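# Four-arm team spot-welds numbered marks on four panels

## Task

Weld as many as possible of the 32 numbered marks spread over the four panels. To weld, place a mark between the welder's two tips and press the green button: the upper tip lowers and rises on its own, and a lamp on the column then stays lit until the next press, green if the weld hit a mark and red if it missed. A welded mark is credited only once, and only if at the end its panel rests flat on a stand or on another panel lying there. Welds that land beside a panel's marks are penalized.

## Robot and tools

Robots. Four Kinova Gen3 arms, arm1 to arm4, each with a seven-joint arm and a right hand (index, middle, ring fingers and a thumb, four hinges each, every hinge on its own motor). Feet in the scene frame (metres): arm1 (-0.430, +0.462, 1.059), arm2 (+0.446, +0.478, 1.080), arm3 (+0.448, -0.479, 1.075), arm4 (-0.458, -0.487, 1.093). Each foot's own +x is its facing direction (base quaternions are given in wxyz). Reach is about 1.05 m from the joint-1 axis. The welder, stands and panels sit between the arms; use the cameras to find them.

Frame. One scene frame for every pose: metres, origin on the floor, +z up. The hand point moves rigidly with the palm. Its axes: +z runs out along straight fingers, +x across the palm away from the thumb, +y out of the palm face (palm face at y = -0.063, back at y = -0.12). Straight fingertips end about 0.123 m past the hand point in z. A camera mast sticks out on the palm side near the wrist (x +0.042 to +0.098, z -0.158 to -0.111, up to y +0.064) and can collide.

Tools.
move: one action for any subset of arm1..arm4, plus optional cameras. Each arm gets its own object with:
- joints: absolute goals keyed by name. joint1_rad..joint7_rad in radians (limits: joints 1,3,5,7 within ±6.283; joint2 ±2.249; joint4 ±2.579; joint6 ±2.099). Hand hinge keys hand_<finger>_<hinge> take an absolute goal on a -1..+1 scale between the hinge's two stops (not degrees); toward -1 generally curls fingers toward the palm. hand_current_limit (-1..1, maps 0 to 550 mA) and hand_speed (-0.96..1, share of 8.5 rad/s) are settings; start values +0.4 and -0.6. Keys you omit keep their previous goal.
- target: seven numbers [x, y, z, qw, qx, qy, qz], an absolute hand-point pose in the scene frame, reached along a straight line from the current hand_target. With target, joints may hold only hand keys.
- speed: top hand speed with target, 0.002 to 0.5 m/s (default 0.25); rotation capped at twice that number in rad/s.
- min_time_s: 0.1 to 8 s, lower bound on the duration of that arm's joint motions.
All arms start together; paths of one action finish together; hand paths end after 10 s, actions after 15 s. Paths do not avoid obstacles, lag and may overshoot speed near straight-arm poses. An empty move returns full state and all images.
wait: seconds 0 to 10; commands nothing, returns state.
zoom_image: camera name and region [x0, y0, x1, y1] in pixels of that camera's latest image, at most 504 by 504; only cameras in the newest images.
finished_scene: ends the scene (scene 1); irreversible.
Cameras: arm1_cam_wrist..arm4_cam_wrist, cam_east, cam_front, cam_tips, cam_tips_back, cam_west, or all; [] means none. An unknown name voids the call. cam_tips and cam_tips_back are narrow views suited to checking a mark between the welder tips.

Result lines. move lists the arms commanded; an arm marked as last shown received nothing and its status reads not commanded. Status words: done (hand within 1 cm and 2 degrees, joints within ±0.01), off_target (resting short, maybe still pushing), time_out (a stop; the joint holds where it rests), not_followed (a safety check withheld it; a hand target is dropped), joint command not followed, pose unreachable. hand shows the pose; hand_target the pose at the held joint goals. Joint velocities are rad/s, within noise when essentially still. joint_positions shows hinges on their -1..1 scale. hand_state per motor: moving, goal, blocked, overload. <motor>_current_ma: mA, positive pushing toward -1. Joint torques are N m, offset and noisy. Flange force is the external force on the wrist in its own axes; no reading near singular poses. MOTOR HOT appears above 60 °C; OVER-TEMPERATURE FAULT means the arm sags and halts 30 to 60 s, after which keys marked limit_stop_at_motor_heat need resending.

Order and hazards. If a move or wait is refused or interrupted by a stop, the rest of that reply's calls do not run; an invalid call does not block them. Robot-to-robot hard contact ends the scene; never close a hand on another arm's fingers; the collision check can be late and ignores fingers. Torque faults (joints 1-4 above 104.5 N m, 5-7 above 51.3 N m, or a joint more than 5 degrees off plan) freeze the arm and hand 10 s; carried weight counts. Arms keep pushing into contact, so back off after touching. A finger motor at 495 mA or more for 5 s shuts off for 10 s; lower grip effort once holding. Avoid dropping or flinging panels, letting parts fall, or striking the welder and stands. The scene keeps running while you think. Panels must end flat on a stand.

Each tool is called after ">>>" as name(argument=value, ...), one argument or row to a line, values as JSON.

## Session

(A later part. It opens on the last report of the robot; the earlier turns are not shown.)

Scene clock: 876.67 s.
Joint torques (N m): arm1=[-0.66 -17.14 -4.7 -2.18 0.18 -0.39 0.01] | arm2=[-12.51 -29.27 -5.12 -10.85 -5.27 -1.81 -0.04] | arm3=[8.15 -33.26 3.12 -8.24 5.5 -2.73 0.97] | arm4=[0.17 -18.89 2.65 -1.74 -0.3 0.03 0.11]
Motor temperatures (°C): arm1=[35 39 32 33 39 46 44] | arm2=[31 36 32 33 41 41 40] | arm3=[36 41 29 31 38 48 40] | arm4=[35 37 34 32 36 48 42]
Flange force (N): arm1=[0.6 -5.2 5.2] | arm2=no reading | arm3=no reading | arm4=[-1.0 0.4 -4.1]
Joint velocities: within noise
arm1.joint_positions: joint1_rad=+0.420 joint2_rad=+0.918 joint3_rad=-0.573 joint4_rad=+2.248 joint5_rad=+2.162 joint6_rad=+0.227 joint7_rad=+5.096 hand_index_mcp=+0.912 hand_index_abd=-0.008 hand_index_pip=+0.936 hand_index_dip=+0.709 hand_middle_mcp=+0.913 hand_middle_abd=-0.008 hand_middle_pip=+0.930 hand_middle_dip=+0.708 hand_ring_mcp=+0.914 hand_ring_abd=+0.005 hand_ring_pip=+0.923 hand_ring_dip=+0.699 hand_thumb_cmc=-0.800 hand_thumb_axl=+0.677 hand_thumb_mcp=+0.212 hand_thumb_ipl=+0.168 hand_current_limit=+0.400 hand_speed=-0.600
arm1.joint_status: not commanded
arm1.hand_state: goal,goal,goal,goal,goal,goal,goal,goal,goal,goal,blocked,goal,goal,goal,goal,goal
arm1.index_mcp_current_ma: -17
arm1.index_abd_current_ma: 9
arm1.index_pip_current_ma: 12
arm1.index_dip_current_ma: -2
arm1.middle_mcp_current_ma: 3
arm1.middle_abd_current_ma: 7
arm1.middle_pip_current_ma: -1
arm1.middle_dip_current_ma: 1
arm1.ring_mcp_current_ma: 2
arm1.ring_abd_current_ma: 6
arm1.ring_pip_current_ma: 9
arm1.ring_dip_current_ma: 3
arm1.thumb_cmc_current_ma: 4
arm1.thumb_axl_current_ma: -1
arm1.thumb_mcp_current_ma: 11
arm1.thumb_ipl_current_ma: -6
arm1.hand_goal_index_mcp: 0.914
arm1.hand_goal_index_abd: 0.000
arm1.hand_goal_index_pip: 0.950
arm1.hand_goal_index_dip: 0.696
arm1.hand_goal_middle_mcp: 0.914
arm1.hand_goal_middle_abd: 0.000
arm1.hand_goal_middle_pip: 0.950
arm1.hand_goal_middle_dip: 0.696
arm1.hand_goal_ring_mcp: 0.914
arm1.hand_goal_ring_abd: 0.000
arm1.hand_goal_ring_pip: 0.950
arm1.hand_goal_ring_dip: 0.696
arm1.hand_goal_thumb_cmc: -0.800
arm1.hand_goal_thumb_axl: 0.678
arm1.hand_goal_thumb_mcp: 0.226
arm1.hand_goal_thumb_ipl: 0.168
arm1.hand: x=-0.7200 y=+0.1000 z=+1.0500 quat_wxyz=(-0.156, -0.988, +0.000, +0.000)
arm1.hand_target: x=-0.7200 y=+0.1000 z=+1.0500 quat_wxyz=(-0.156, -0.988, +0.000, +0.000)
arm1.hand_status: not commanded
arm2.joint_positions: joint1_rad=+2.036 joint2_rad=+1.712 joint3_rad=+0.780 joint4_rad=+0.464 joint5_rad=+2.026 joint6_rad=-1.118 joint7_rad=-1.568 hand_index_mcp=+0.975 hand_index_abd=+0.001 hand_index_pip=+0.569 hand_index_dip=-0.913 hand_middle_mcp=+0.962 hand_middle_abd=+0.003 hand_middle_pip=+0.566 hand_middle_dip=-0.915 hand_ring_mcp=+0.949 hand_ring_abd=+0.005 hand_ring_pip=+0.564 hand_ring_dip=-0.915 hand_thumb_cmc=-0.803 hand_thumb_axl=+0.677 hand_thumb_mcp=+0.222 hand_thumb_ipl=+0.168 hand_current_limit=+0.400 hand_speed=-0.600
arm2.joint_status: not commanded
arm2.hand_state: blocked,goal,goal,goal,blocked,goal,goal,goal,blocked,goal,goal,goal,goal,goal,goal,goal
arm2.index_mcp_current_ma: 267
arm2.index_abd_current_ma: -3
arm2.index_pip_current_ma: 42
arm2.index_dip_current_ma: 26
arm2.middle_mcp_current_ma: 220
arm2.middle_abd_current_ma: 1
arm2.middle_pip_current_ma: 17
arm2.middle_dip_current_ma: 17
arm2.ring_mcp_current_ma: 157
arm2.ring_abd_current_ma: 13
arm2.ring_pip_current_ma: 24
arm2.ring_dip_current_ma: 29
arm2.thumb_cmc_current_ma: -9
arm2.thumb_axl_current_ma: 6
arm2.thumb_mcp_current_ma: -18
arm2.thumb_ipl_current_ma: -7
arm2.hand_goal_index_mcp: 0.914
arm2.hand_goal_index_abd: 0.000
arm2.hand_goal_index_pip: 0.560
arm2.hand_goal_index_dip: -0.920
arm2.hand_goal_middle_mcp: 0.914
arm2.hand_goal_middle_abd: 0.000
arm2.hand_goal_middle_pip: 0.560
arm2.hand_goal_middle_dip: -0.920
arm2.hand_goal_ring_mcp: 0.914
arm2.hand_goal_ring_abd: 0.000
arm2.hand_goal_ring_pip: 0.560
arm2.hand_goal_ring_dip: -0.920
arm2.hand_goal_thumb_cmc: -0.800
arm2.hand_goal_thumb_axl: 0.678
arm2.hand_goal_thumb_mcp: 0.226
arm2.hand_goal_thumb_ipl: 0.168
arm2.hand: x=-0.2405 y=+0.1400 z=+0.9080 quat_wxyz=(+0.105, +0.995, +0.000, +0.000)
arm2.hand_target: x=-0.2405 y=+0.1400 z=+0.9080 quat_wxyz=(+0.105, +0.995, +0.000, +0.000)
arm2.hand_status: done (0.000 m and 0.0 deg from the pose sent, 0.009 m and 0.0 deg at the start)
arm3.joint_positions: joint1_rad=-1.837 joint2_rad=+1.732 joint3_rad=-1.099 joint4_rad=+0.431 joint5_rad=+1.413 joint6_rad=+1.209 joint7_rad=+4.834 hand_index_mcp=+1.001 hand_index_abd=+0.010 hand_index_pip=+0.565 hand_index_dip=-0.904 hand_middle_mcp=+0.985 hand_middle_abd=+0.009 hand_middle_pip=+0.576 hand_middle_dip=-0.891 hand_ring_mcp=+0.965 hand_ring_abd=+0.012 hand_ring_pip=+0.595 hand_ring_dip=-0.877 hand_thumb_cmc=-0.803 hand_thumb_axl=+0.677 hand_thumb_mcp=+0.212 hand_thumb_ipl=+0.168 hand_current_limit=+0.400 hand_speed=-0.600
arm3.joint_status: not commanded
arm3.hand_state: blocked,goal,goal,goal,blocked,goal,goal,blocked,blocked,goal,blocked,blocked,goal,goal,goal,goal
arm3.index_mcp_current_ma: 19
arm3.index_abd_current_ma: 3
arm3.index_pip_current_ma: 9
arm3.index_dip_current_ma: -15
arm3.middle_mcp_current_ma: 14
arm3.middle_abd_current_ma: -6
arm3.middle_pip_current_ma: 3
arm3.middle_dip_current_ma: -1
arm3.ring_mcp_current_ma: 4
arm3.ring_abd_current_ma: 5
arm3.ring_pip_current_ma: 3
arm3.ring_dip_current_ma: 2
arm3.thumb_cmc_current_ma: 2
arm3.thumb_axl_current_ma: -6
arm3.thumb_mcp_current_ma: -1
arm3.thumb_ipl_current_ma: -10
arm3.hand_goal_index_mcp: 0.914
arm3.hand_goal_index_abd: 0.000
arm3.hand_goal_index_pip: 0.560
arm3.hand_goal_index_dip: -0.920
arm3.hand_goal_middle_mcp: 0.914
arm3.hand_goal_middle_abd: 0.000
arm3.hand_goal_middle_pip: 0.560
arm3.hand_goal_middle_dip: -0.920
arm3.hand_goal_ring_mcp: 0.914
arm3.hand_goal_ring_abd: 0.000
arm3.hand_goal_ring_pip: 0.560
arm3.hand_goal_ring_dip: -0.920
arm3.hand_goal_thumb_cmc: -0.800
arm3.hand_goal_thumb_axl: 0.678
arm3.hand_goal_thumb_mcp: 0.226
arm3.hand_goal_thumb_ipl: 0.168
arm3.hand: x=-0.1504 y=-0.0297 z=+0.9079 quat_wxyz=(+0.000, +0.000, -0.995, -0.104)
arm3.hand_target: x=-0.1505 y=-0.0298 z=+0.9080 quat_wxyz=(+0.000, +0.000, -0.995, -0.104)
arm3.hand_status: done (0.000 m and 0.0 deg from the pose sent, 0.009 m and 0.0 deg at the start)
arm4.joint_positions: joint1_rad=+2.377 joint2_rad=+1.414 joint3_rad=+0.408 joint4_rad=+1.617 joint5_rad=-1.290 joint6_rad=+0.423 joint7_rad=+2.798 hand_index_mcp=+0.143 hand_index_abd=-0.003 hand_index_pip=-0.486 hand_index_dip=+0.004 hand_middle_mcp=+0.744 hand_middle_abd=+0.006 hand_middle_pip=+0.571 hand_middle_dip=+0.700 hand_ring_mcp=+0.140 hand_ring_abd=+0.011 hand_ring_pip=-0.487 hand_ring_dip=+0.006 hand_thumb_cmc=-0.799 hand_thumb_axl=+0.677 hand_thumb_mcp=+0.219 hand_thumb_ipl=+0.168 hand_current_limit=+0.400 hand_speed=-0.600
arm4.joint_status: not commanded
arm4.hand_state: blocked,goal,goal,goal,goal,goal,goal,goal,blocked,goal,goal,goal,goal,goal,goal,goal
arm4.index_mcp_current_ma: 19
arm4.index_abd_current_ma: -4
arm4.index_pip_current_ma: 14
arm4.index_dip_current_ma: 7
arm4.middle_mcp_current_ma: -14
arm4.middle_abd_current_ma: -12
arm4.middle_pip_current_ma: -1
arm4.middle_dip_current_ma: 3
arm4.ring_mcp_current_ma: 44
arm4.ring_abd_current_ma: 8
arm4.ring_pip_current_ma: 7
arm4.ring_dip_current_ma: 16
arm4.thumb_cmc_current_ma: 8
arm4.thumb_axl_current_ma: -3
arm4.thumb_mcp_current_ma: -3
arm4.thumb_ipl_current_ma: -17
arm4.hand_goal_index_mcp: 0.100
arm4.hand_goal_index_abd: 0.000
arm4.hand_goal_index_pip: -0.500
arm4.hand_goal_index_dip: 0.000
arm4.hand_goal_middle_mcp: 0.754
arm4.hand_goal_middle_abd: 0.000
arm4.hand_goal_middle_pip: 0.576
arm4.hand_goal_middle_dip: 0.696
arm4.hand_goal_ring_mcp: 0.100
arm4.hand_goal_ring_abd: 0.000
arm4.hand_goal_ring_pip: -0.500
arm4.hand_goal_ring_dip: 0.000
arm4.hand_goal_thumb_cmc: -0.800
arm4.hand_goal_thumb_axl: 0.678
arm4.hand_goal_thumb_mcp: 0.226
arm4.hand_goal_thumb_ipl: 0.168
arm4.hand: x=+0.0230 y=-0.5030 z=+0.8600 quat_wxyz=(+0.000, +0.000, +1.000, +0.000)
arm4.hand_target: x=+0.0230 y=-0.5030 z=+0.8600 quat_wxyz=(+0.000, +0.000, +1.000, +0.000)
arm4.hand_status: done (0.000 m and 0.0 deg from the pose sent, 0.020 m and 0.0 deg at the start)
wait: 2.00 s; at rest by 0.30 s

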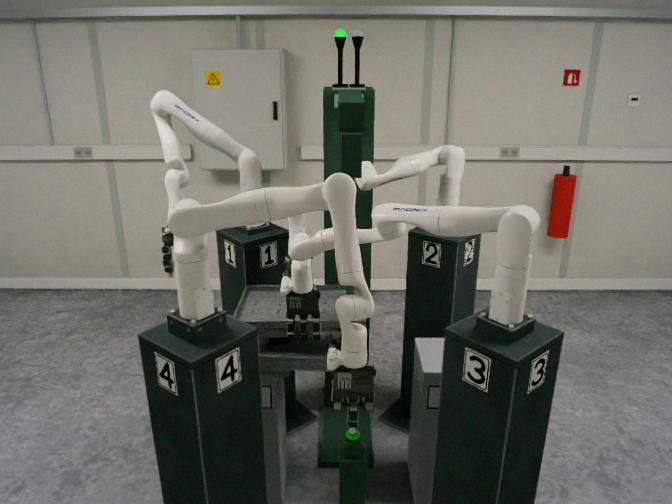

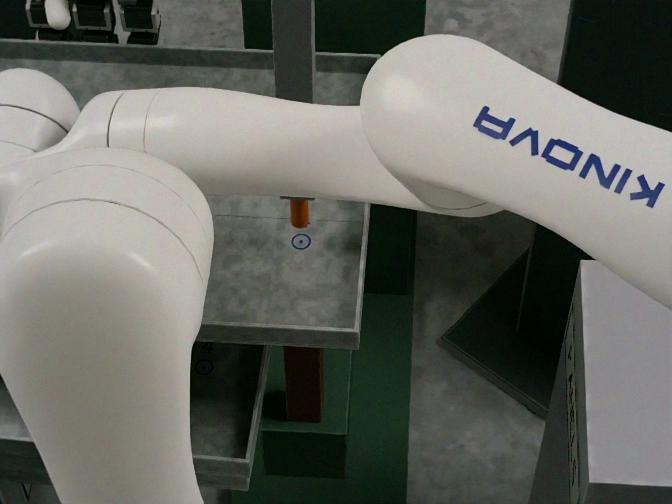

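>>> move(
  arm2={"target": [-0.2105, 0.0875, 0.9327, 0.1045, 0.9945, 0, 0], "speed": 0.07},
  arm3={"target": [-0.1205, -0.0823, 0.9327, 0, 0, 0.9945, 0.1045], "speed": 0.07},
  arm4={"target": [0.023, -0.503, 0.93, 0, 0, 1, 0], "speed": 0.1},
)

>>> move(
  arm2={"target": [0.10, 0.0875, 0.9327, 0.1045, 0.9945, 0, 0], "speed": 0.1},
  arm3={"target": [0.19, -0.0823, 0.9327, 0, 0, 0.9945, 0.1045], "speed": 0.1},
  cameras=["cam_tips", "cam_front"],
)

>>> zoom_image(
  camera="cam_front",
  region=[250, 230, 480, 380],
)

Scene clock: 882.50 s.
Joint torques (N m): arm1=[-0.7 -17.18 -4.7 -2.17 0.17 -0.35 0] | arm2=[-10.93 -29.91 -3.85 -10.49 -4.81 -1.73 -0.19] | arm3=[7.58 -31.7 0.19 -7.7 5.75 -0.36 0.89] | arm4=[0.16 -20.1 3.41 -2.3 -0.32 0.14 0.05]
Motor temperatures (°C): arm1=[35 39 32 33 39 46 44] | arm2=[31 36 32 33 41 41 40] | arm3=[36 42 29 31 38 47 40] | arm4=[35 37 34 32 36 48 42]
Flange force (N): arm1=[0.5 -5.3 5.3] | arm2=[-1.6 -16.3 -2.4] | arm3=[3.4 -13.3 -1.0] | arm4=[-0.3 0.4 -0.3]
move: arm2 done; arm3 done; arm4 done
Joint velocities: within noise
arm1: as last shown
arm1.index_mcp_current_ma: -9
arm1.index_abd_current_ma: 11
arm1.middle_mcp_current_ma: 4
arm1.middle_abd_current_ma: 2
arm1.middle_pip_current_ma: -3
arm1.middle_dip_current_ma: 2
arm1.ring_mcp_current_ma: 8
arm1.ring_abd_current_ma: 19
arm1.ring_pip_current_ma: 5
arm1.ring_dip_current_ma: 15
arm1.thumb_cmc_current_ma: 1
arm1.thumb_axl_current_ma: -6
arm1.thumb_mcp_current_ma: -2
arm1.thumb_ipl_current_ma: -2
arm2.joint_positions: joint1_rad=+1.899 joint2_rad=+1.624 joint3_rad=+0.761 joint4_rad=+0.644 joint5_rad=+2.008 joint6_rad=-1.077 joint7_rad=-1.561 hand_index_mcp=+0.976 hand_index_abd=+0.002 hand_index_pip=+0.568 hand_index_dip=-0.913 hand_middle_mcp=+0.965 hand_middle_abd=+0.000 hand_middle_pip=+0.566 hand_middle_dip=-0.915 hand_ring_mcp=+0.954 hand_ring_abd=-0.003 hand_ring_pip=+0.564 hand_ring_dip=-0.915 hand_thumb_cmc=-0.803 hand_thumb_axl=+0.677 hand_thumb_mcp=+0.222 hand_thumb_ipl=+0.168 hand_current_limit=+0.400 hand_speed=-0.600
arm2.joint_status: not commanded
arm2.hand_state: blocked,goal,goal,goal,blocked,goal,goal,goal,blocked,goal,goal,goal,goal,goal,goal,goal
arm2.index_mcp_current_ma: 273
arm2.index_abd_current_ma: -2
arm2.index_pip_current_ma: 42
arm2.index_dip_current_ma: 23
arm2.middle_mcp_current_ma: 237
arm2.middle_abd_current_ma: 0
arm2.middle_pip_current_ma: 14
arm2.middle_dip_current_ma: 16
arm2.ring_mcp_current_ma: 184
arm2.ring_abd_current_ma: -4
arm2.ring_pip_current_ma: 25
arm2.ring_dip_current_ma: 22
arm2.thumb_cmc_current_ma: -4
arm2.thumb_axl_current_ma: 11
arm2.thumb_mcp_current_ma: -5
arm2.thumb_ipl_current_ma: -2
arm2.hand_goal_index_mcp: 0.914
arm2.hand_goal_index_abd: 0.000
arm2.hand_goal_index_pip: 0.560
arm2.hand_goal_index_dip: -0.920
arm2.hand_goal_middle_mcp: 0.914
arm2.hand_goal_middle_abd: 0.000
arm2.hand_goal_middle_pip: 0.560
arm2.hand_goal_middle_dip: -0.920
arm2.hand_goal_ring_mcp: 0.914
arm2.hand_goal_ring_abd: 0.000
arm2.hand_goal_ring_pip: 0.560
arm2.hand_goal_ring_dip: -0.920
arm2.hand_goal_thumb_cmc: -0.800
arm2.hand_goal_thumb_axl: 0.678
arm2.hand_goal_thumb_mcp: 0.226
arm2.hand_goal_thumb_ipl: 0.168
arm2.hand: x=-0.2105 y=+0.0875 z=+0.9327 quat_wxyz=(+0.105, +0.995, +0.000, +0.000)
arm2.hand_target: x=-0.2105 y=+0.0875 z=+0.9327 quat_wxyz=(+0.104, +0.995, +0.000, +0.000)
arm2.hand_status: done (0.000 m and 0.0 deg from the pose sent, 0.065 m and 0.0 deg at the start)
arm3.joint_positions: joint1_rad=-1.729 joint2_rad=+1.616 joint3_rad=-1.058 joint4_rad=+0.880 joint5_rad=+1.475 joint6_rad=+1.194 joint7_rad=+4.512 hand_index_mcp=+1.001 hand_index_abd=+0.000 hand_index_pip=+0.568 hand_index_dip=-0.904 hand_middle_mcp=+0.987 hand_middle_abd=+0.008 hand_middle_pip=+0.577 hand_middle_dip=-0.891 hand_ring_mcp=+0.969 hand_ring_abd=+0.012 hand_ring_pip=+0.591 hand_ring_dip=-0.878 hand_thumb_cmc=-0.803 hand_thumb_axl=+0.677 hand_thumb_mcp=+0.212 hand_thumb_ipl=+0.168 hand_current_limit=+0.400 hand_speed=-0.600
arm3.joint_status: not commanded
arm3.hand_state: blocked,goal,goal,goal,blocked,goal,goal,blocked,blocked,goal,blocked,blocked,goal,goal,goal,goal
arm3.index_mcp_current_ma: 12
arm3.index_abd_current_ma: 12
arm3.index_pip_current_ma: 15
arm3.index_dip_current_ma: -12
arm3.middle_mcp_current_ma: 11
arm3.middle_abd_current_ma: 2
arm3.middle_pip_current_ma: 7
arm3.middle_dip_current_ma: -11
arm3.ring_mcp_current_ma: 1
arm3.ring_abd_current_ma: 7
arm3.ring_pip_current_ma: 8
arm3.ring_dip_current_ma: 0
arm3.thumb_cmc_current_ma: -9
arm3.thumb_axl_current_ma: -4
arm3.thumb_mcp_current_ma: -7
arm3.thumb_ipl_current_ma: -8
arm3.hand_goal_index_mcp: 0.914
arm3.hand_goal_index_abd: 0.000
arm3.hand_goal_index_pip: 0.560
arm3.hand_goal_index_dip: -0.920
arm3.hand_goal_middle_mcp: 0.914
arm3.hand_goal_middle_abd: 0.000
arm3.hand_goal_middle_pip: 0.560
arm3.hand_goal_middle_dip: -0.920
arm3.hand_goal_ring_mcp: 0.914
arm3.hand_goal_ring_abd: 0.000
arm3.hand_goal_ring_pip: 0.560
arm3.hand_goal_ring_dip: -0.920
arm3.hand_goal_thumb_cmc: -0.800
arm3.hand_goal_thumb_axl: 0.678
arm3.hand_goal_thumb_mcp: 0.226
arm3.hand_goal_thumb_ipl: 0.168
arm3.hand: x=-0.1205 y=-0.0823 z=+0.9327 quat_wxyz=(+0.000, +0.000, -0.995, -0.105)
arm3.hand_target: x=-0.1205 y=-0.0823 z=+0.9327 quat_wxyz=(+0.000, +0.000, -0.995, -0.105)
arm3.hand_status: done (0.000 m and 0.0 deg from the pose sent, 0.065 m and 0.0 deg at the start)
arm4.joint_positions: joint1_rad=+2.330 joint2_rad=+1.272 joint3_rad=+0.489 joint4_rad=+1.715 joint5_rad=-1.211 joint6_rad=+0.503 joint7_rad=+2.740 hand_index_mcp=+0.143 hand_index_abd=-0.008 hand_index_pip=-0.486 hand_index_dip=+0.004 hand_middle_mcp=+0.744 hand_middle_abd=+0.007 hand_middle_pip=+0.571 hand_middle_dip=+0.700 hand_ring_mcp=+0.140 hand_ring_abd=+0.007 hand_ring_pip=-0.487 hand_ring_dip=+0.006 hand_thumb_cmc=-0.804 hand_thumb_axl=+0.677 hand_thumb_mcp=+0.219 hand_thumb_ipl=+0.168 hand_current_limit=+0.400 hand_speed=-0.600
arm4.joint_status: not commanded
arm4.hand_state: blocked,goal,goal,goal,goal,goal,goal,goal,blocked,goal,goal,goal,goal,goal,goal,goal
arm4.index_mcp_current_ma: 30
arm4.index_abd_current_ma: -9
arm4.index_pip_current_ma: 15
arm4.index_dip_current_ma: -2
arm4.middle_mcp_current_ma: -19
arm4.middle_abd_current_ma: -4
arm4.middle_pip_current_ma: -2
arm4.middle_dip_current_ma: -6
arm4.ring_mcp_current_ma: 26
arm4.ring_abd_current_ma: 9
arm4.ring_pip_current_ma: -5
arm4.ring_dip_current_ma: 12
arm4.thumb_cmc_current_ma: -1
arm4.thumb_axl_current_ma: 4
arm4.thumb_mcp_current_ma: 2
arm4.thumb_ipl_current_ma: -3
arm4.hand_goal_index_mcp: 0.100
arm4.hand_goal_index_abd: 0.000
arm4.hand_goal_index_pip: -0.500
arm4.hand_goal_index_dip: 0.000
arm4.hand_goal_middle_mcp: 0.754
arm4.hand_goal_middle_abd: 0.000
arm4.hand_goal_middle_pip: 0.576
arm4.hand_goal_middle_dip: 0.696
arm4.hand_goal_ring_mcp: 0.100
arm4.hand_goal_ring_abd: 0.000
arm4.hand_goal_ring_pip: -0.500
arm4.hand_goal_ring_dip: 0.000
arm4.hand_goal_thumb_cmc: -0.800
arm4.hand_goal_thumb_axl: 0.678
arm4.hand_goal_thumb_mcp: 0.226
arm4.hand_goal_thumb_ipl: 0.168
arm4.hand: x=+0.0230 y=-0.5030 z=+0.9300 quat_wxyz=(+0.000, +0.000, +1.000, +0.000)
arm4.hand_target: x=+0.0230 y=-0.5030 z=+0.9300 quat_wxyz=(+0.000, +0.000, +1.000, +0.000)
arm4.hand_status: done (0.000 m and 0.0 deg from the pose sent, 0.070 m and 0.0 deg at the start)
pictures: none

Scene clock: 886.23 s.
Joint torques (N m): arm1=[-0.64 -17.08 -4.67 -2.16 0.2 -0.37 -0.01] | arm2=[-7.47 -25.24 -6.07 -7.13 -0.94 -6.16 -0.14] | arm3=[3.18 -25.88 -3.75 -6.56 5.32 3.73 0.95] | arm4=[0.15 -19.98 3.44 -2.3 -0.35 0.07 0.07]
Motor temperatures (°C): arm1=[35 39 32 33 39 46 44] | arm2=[31 36 32 33 41 41 40] | arm3=[36 42 29 31 38 47 40] | arm4=[35 37 34 32 36 48 42]
Flange force (N): arm1=[0.5 -5.0 5.0] | arm2=[-3.6 -20.3 -2.2] | arm3=[-0.5 -16.0 -3.4] | arm4=[-0.5 0.4 -0.7]
move: arm2 done; arm3 done
Joint velocities: within noise
arm1, arm4: as last shown
arm1.index_mcp_current_ma: -12
arm1.index_abd_current_ma: 13
arm1.index_pip_current_ma: 6
arm1.middle_mcp_current_ma: -1
arm1.middle_abd_current_ma: 3
arm1.middle_pip_current_ma: 2
arm1.middle_dip_current_ma: 1
arm1.ring_mcp_current_ma: 5
arm1.ring_abd_current_ma: 12
arm1.ring_pip_current_ma: 4
arm1.ring_dip_current_ma: 14
arm1.thumb_cmc_current_ma: -9
arm1.thumb_axl_current_ma: -5
arm1.thumb_mcp_current_ma: -3
arm1.thumb_ipl_current_ma: 3
arm2.joint_positions: joint1_rad=+1.504 joint2_rad=+1.260 joint3_rad=+0.390 joint4_rad=+1.910 joint5_rad=+1.271 joint6_rad=-0.534 joint7_rad=-0.591 hand_index_mcp=+0.977 hand_index_abd=+0.001 hand_index_pip=+0.567 hand_index_dip=-0.913 hand_middle_mcp=+0.966 hand_middle_abd=+0.000 hand_middle_pip=+0.566 hand_middle_dip=-0.915 hand_ring_mcp=+0.955 hand_ring_abd=-0.004 hand_ring_pip=+0.564 hand_ring_dip=-0.915 hand_thumb_cmc=-0.803 hand_thumb_axl=+0.677 hand_thumb_mcp=+0.222 hand_thumb_ipl=+0.168 hand_current_limit=+0.400 hand_speed=-0.600
arm2.joint_status: not commanded
arm2.hand_state: blocked,goal,goal,goal,blocked,goal,goal,goal,blocked,goal,goal,goal,goal,goal,goal,goal
arm2.index_mcp_current_ma: 276
arm2.index_abd_current_ma: -3
arm2.index_pip_current_ma: 35
arm2.index_dip_current_ma: 23
arm2.middle_mcp_current_ma: 238
arm2.middle_abd_current_ma: 2
arm2.middle_pip_current_ma: 18
arm2.middle_dip_current_ma: 19
arm2.ring_mcp_current_ma: 186
arm2.ring_abd_current_ma: -8
arm2.ring_pip_current_ma: 23
arm2.ring_dip_current_ma: 20
arm2.thumb_cmc_current_ma: -5
arm2.thumb_axl_current_ma: 5
arm2.thumb_mcp_current_ma: -13
arm2.thumb_ipl_current_ma: 1
arm2.hand_goal_index_mcp: 0.914
arm2.hand_goal_index_abd: 0.000
arm2.hand_goal_index_pip: 0.560
arm2.hand_goal_index_dip: -0.920
arm2.hand_goal_middle_mcp: 0.914
arm2.hand_goal_middle_abd: 0.000
arm2.hand_goal_middle_pip: 0.560
arm2.hand_goal_middle_dip: -0.920
arm2.hand_goal_ring_mcp: 0.914
arm2.hand_goal_ring_abd: 0.000
arm2.hand_goal_ring_pip: 0.560
arm2.hand_goal_ring_dip: -0.920
arm2.hand_goal_thumb_cmc: -0.800
arm2.hand_goal_thumb_axl: 0.678
arm2.hand_goal_thumb_mcp: 0.226
arm2.hand_goal_thumb_ipl: 0.168
arm2.hand: x=+0.1000 y=+0.0875 z=+0.9327 quat_wxyz=(+0.104, +0.995, +0.000, +0.000)
arm2.hand_target: x=+0.1000 y=+0.0875 z=+0.9327 quat_wxyz=(+0.104, +0.995, +0.000, +0.000)
arm2.hand_status: done (0.000 m and 0.0 deg from the pose sent, 0.310 m and 0.0 deg at the start)
arm3.joint_positions: joint1_rad=-1.142 joint2_rad=+1.441 joint3_rad=-0.876 joint4_rad=+1.975 joint5_rad=+1.913 joint6_rad=+1.026 joint7_rad=+3.918 hand_index_mcp=+1.001 hand_index_abd=+0.000 hand_index_pip=+0.568 hand_index_dip=-0.904 hand_middle_mcp=+0.988 hand_middle_abd=+0.007 hand_middle_pip=+0.577 hand_middle_dip=-0.891 hand_ring_mcp=+0.972 hand_ring_abd=+0.012 hand_ring_pip=+0.591 hand_ring_dip=-0.878 hand_thumb_cmc=-0.803 hand_thumb_axl=+0.677 hand_thumb_mcp=+0.212 hand_thumb_ipl=+0.168 hand_current_limit=+0.400 hand_speed=-0.600
arm3.joint_status: not commanded
arm3.hand_state: blocked,goal,goal,goal,blocked,goal,goal,blocked,blocked,goal,blocked,blocked,goal,goal,goal,goal
arm3.index_mcp_current_ma: 17
arm3.index_abd_current_ma: 11
arm3.index_pip_current_ma: 13
arm3.index_dip_current_ma: -13
arm3.middle_mcp_current_ma: 23
arm3.middle_abd_current_ma: 3
arm3.middle_pip_current_ma: 10
arm3.middle_dip_current_ma: -9
arm3.ring_mcp_current_ma: 5
arm3.ring_abd_current_ma: -3
arm3.ring_pip_current_ma: 5
arm3.ring_dip_current_ma: 3
arm3.thumb_cmc_current_ma: 5
arm3.thumb_axl_current_ma: -1
arm3.thumb_mcp_current_ma: -5
arm3.thumb_ipl_current_ma: -5
arm3.hand_goal_index_mcp: 0.914
arm3.hand_goal_index_abd: 0.000
arm3.hand_goal_index_pip: 0.560
arm3.hand_goal_index_dip: -0.920
arm3.hand_goal_middle_mcp: 0.914
arm3.hand_goal_middle_abd: 0.000
arm3.hand_goal_middle_pip: 0.560
arm3.hand_goal_middle_dip: -0.920
arm3.hand_goal_ring_mcp: 0.914
arm3.hand_goal_ring_abd: 0.000
arm3.hand_goal_ring_pip: 0.560
arm3.hand_goal_ring_dip: -0.920
arm3.hand_goal_thumb_cmc: -0.800
arm3.hand_goal_thumb_axl: 0.678
arm3.hand_goal_thumb_mcp: 0.226
arm3.hand_goal_thumb_ipl: 0.168
arm3.hand: x=+0.1900 y=-0.0823 z=+0.9327 quat_wxyz=(+0.000, +0.000, -0.995, -0.104)
arm3.hand_target: x=+0.1900 y=-0.0823 z=+0.9327 quat_wxyz=(+0.000, +0.000, -0.995, -0.104)
arm3.hand_status: done (0.000 m and 0.0 deg from the pose sent, 0.310 m and 0.0 deg at the start)
arm4.index_mcp_current_ma: 43
arm4.index_abd_current_ma: -7
arm4.index_pip_current_ma: 8
arm4.index_dip_current_ma: 4
arm4.middle_mcp_current_ma: -12
arm4.middle_abd_current_ma: 11
arm4.middle_pip_current_ma: 4
arm4.middle_dip_current_ma: 5
arm4.ring_mcp_current_ma: 30
arm4.ring_abd_current_ma: 19
arm4.ring_pip_current_ma: 21
arm4.ring_dip_current_ma: -1
arm4.thumb_cmc_current_ma: 13
arm4.thumb_axl_current_ma: 0
arm4.thumb_mcp_current_ma: -4
arm4.thumb_ipl_current_ma: 13
pictures: cam_front, cam_tips

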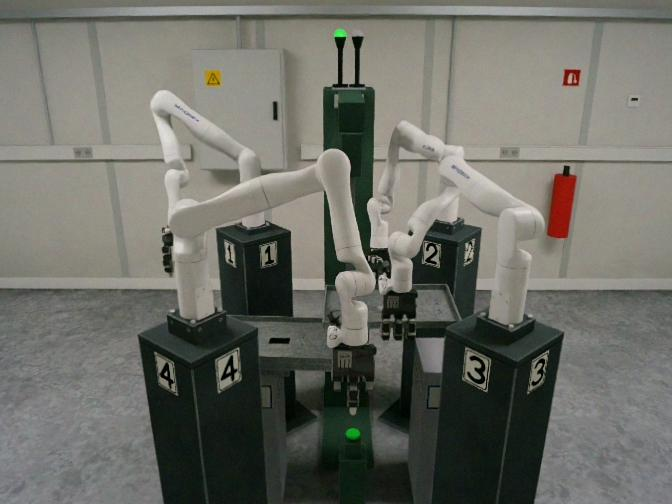

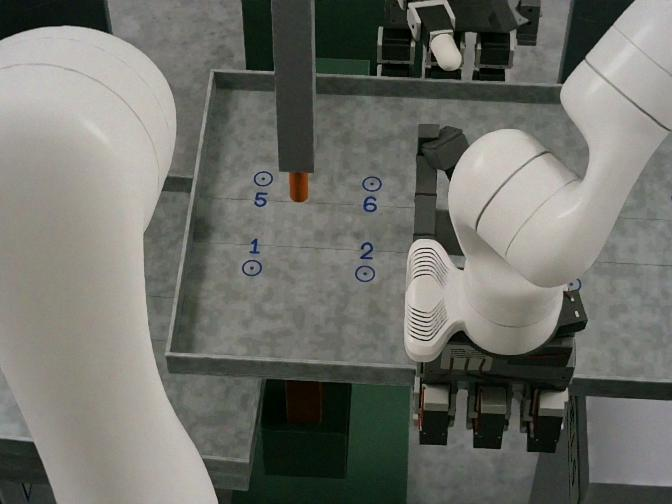

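Scaled by 2.191.

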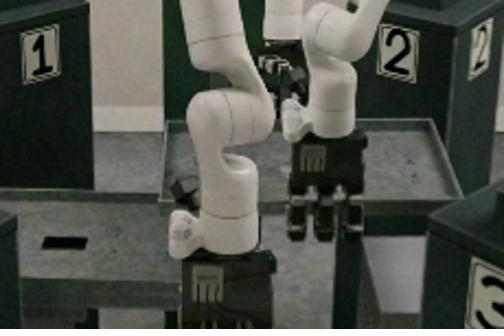

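>>> move(
  arm2={"target":[0.418,0.0875,0.9327,0.1045,0.9945,0,0],"speed":0.1},
  arm3={"target":[0.508,-0.0823,0.9327,0,0,0.9945,0.1045],"speed":0.1},
  cameras=["cam_front","cam_tips"],
)

Scene clock: 893.07 s.
Joint torques (N m): arm1=[-0.64 -17.19 -4.68 -2.25 0.2 -0.37 0.02] | arm2=[-1.92 -23.87 0.43 -6.65 -0.47 -6.32 0.01] | arm3=[-2.62 -20.89 -7.95 -3.84 4.84 2.92 0.92] | arm4=[0.23 -20.07 3.48 -2.25 -0.3 0.08 0.06]
Motor temperatures (°C): arm1=[35 39 32 33 39 46 44] | arm2=[31 36 32 33 41 42 40] | arm3=[36 42 29 31 38 47 40] | arm4=[35 37 34 32 36 48 42]
Flange force (N): arm1=[0.8 -5.3 5.3] | arm2=[-6.9 -17.9 -3.2] | arm3=[-3.0 -11.9 -2.2] | arm4=[-0.5 0.5 -0.4]
move: arm2 done; arm3 done
Joint velocities: within noise
arm1, arm4: as last shown
arm1.index_mcp_current_ma: -9
arm1.index_abd_current_ma: 8
arm1.index_pip_current_ma: 9
arm1.index_dip_current_ma: 11
arm1.middle_mcp_current_ma: 0
arm1.middle_abd_current_ma: 1
arm1.middle_pip_current_ma: -2
arm1.middle_dip_current_ma: 2
arm1.ring_mcp_current_ma: 6
arm1.ring_abd_current_ma: 5
arm1.ring_pip_current_ma: 13
arm1.ring_dip_current_ma: 15
arm1.thumb_cmc_current_ma: -4
arm1.thumb_axl_current_ma: -3
arm1.thumb_mcp_current_ma: -2
arm1.thumb_ipl_current_ma: -3
arm2.joint_positions: joint1_rad=+0.671 joint2_rad=+1.327 joint3_rad=+0.201 joint4_rad=+2.389 joint5_rad=+0.230 joint6_rad=-0.789 joint7_rad=-0.401 hand_index_mcp=+0.977 hand_index_abd=-0.002 hand_index_pip=+0.567 hand_index_dip=-0.913 hand_middle_mcp=+0.965 hand_middle_abd=+0.000 hand_middle_pip=+0.566 hand_middle_dip=-0.915 hand_ring_mcp=+0.954 hand_ring_abd=-0.003 hand_ring_pip=+0.564 hand_ring_dip=-0.915 hand_thumb_cmc=-0.803 hand_thumb_axl=+0.677 hand_thumb_mcp=+0.222 hand_thumb_ipl=+0.168 hand_current_limit=+0.400 hand_speed=-0.600
arm2.joint_status: not commanded
arm2.hand_state: blocked,goal,goal,goal,blocked,goal,goal,goal,blocked,goal,goal,goal,goal,goal,goal,goal
arm2.index_mcp_current_ma: 278
arm2.index_abd_current_ma: -9
arm2.index_pip_current_ma: 40
arm2.index_dip_current_ma: 29
arm2.middle_mcp_current_ma: 237
arm2.middle_abd_current_ma: 1
arm2.middle_pip_current_ma: 15
arm2.middle_dip_current_ma: 19
arm2.ring_mcp_current_ma: 182
arm2.ring_abd_current_ma: -6
arm2.ring_pip_current_ma: 18
arm2.ring_dip_current_ma: 17
arm2.thumb_cmc_current_ma: -5
arm2.thumb_axl_current_ma: 3
arm2.thumb_mcp_current_ma: -12
arm2.thumb_ipl_current_ma: -3
arm2.hand_goal_index_mcp: 0.914
arm2.hand_goal_index_abd: 0.000
arm2.hand_goal_index_pip: 0.560
arm2.hand_goal_index_dip: -0.920
arm2.hand_goal_middle_mcp: 0.914
arm2.hand_goal_middle_abd: 0.000
arm2.hand_goal_middle_pip: 0.560
arm2.hand_goal_middle_dip: -0.920
arm2.hand_goal_ring_mcp: 0.914
arm2.hand_goal_ring_abd: 0.000
arm2.hand_goal_ring_pip: 0.560
arm2.hand_goal_ring_dip: -0.920
arm2.hand_goal_thumb_cmc: -0.800
arm2.hand_goal_thumb_axl: 0.678
arm2.hand_goal_thumb_mcp: 0.226
arm2.hand_goal_thumb_ipl: 0.168
arm2.hand: x=+0.4180 y=+0.0875 z=+0.9327 quat_wxyz=(+0.104, +0.995, +0.000, +0.000)
arm2.hand_target: x=+0.4180 y=+0.0875 z=+0.9327 quat_wxyz=(+0.104, +0.995, +0.000, +0.000)
arm2.hand_status: done (0.000 m and 0.0 deg from the pose sent, 0.318 m and 0.0 deg at the start)
arm3.joint_positions: joint1_rad=-0.372 joint2_rad=+1.349 joint3_rad=-0.517 joint4_rad=+2.350 joint5_rad=+2.540 joint6_rad=+0.830 joint7_rad=+4.039 hand_index_mcp=+1.001 hand_index_abd=+0.000 hand_index_pip=+0.568 hand_index_dip=-0.904 hand_middle_mcp=+0.990 hand_middle_abd=+0.005 hand_middle_pip=+0.576 hand_middle_dip=-0.891 hand_ring_mcp=+0.976 hand_ring_abd=+0.011 hand_ring_pip=+0.590 hand_ring_dip=-0.880 hand_thumb_cmc=-0.803 hand_thumb_axl=+0.677 hand_thumb_mcp=+0.212 hand_thumb_ipl=+0.168 hand_current_limit=+0.400 hand_speed=-0.600
arm3.joint_status: not commanded
arm3.hand_state: blocked,goal,goal,goal,blocked,goal,goal,blocked,blocked,goal,blocked,blocked,goal,goal,goal,goal
arm3.index_mcp_current_ma: 18
arm3.index_abd_current_ma: 4
arm3.index_pip_current_ma: 10
arm3.index_dip_current_ma: -15
arm3.middle_mcp_current_ma: 17
arm3.middle_abd_current_ma: 2
arm3.middle_pip_current_ma: 5
arm3.middle_dip_current_ma: 0
arm3.ring_mcp_current_ma: 9
arm3.ring_abd_current_ma: 2
arm3.ring_pip_current_ma: 3
arm3.ring_dip_current_ma: 3
arm3.thumb_cmc_current_ma: -2
arm3.thumb_axl_current_ma: -3
arm3.thumb_mcp_current_ma: 0
arm3.thumb_ipl_current_ma: -8
arm3.hand_goal_index_mcp: 0.914
arm3.hand_goal_index_abd: 0.000
arm3.hand_goal_index_pip: 0.560
arm3.hand_goal_index_dip: -0.920
arm3.hand_goal_middle_mcp: 0.914
arm3.hand_goal_middle_abd: 0.000
arm3.hand_goal_middle_pip: 0.560
arm3.hand_goal_middle_dip: -0.920
arm3.hand_goal_ring_mcp: 0.914
arm3.hand_goal_ring_abd: 0.000
arm3.hand_goal_ring_pip: 0.560
arm3.hand_goal_ring_dip: -0.920
arm3.hand_goal_thumb_cmc: -0.800
arm3.hand_goal_thumb_axl: 0.678
arm3.hand_goal_thumb_mcp: 0.226
arm3.hand_goal_thumb_ipl: 0.168
arm3.hand: x=+0.5080 y=-0.0823 z=+0.9327 quat_wxyz=(+0.000, +0.000, -0.995, -0.105)
arm3.hand_target: x=+0.5080 y=-0.0823 z=+0.9327 quat_wxyz=(+0.000, +0.000, -0.995, -0.105)
arm3.hand_status: done (0.000 m and 0.0 deg from the pose sent, 0.318 m and 0.0 deg at the start)
arm4.index_abd_current_ma: -3
arm4.index_pip_current_ma: 19
arm4.index_dip_current_ma: -7
arm4.middle_mcp_current_ma: -11
arm4.middle_abd_current_ma: 4
arm4.middle_pip_current_ma: -6
arm4.ring_mcp_current_ma: 32
arm4.ring_abd_current_ma: 7
arm4.ring_pip_current_ma: 1
arm4.ring_dip_current_ma: 9
arm4.thumb_cmc_current_ma: 5
arm4.thumb_axl_current_ma: 8
arm4.thumb_mcp_current_ma: 2
arm4.thumb_ipl_current_ma: 0

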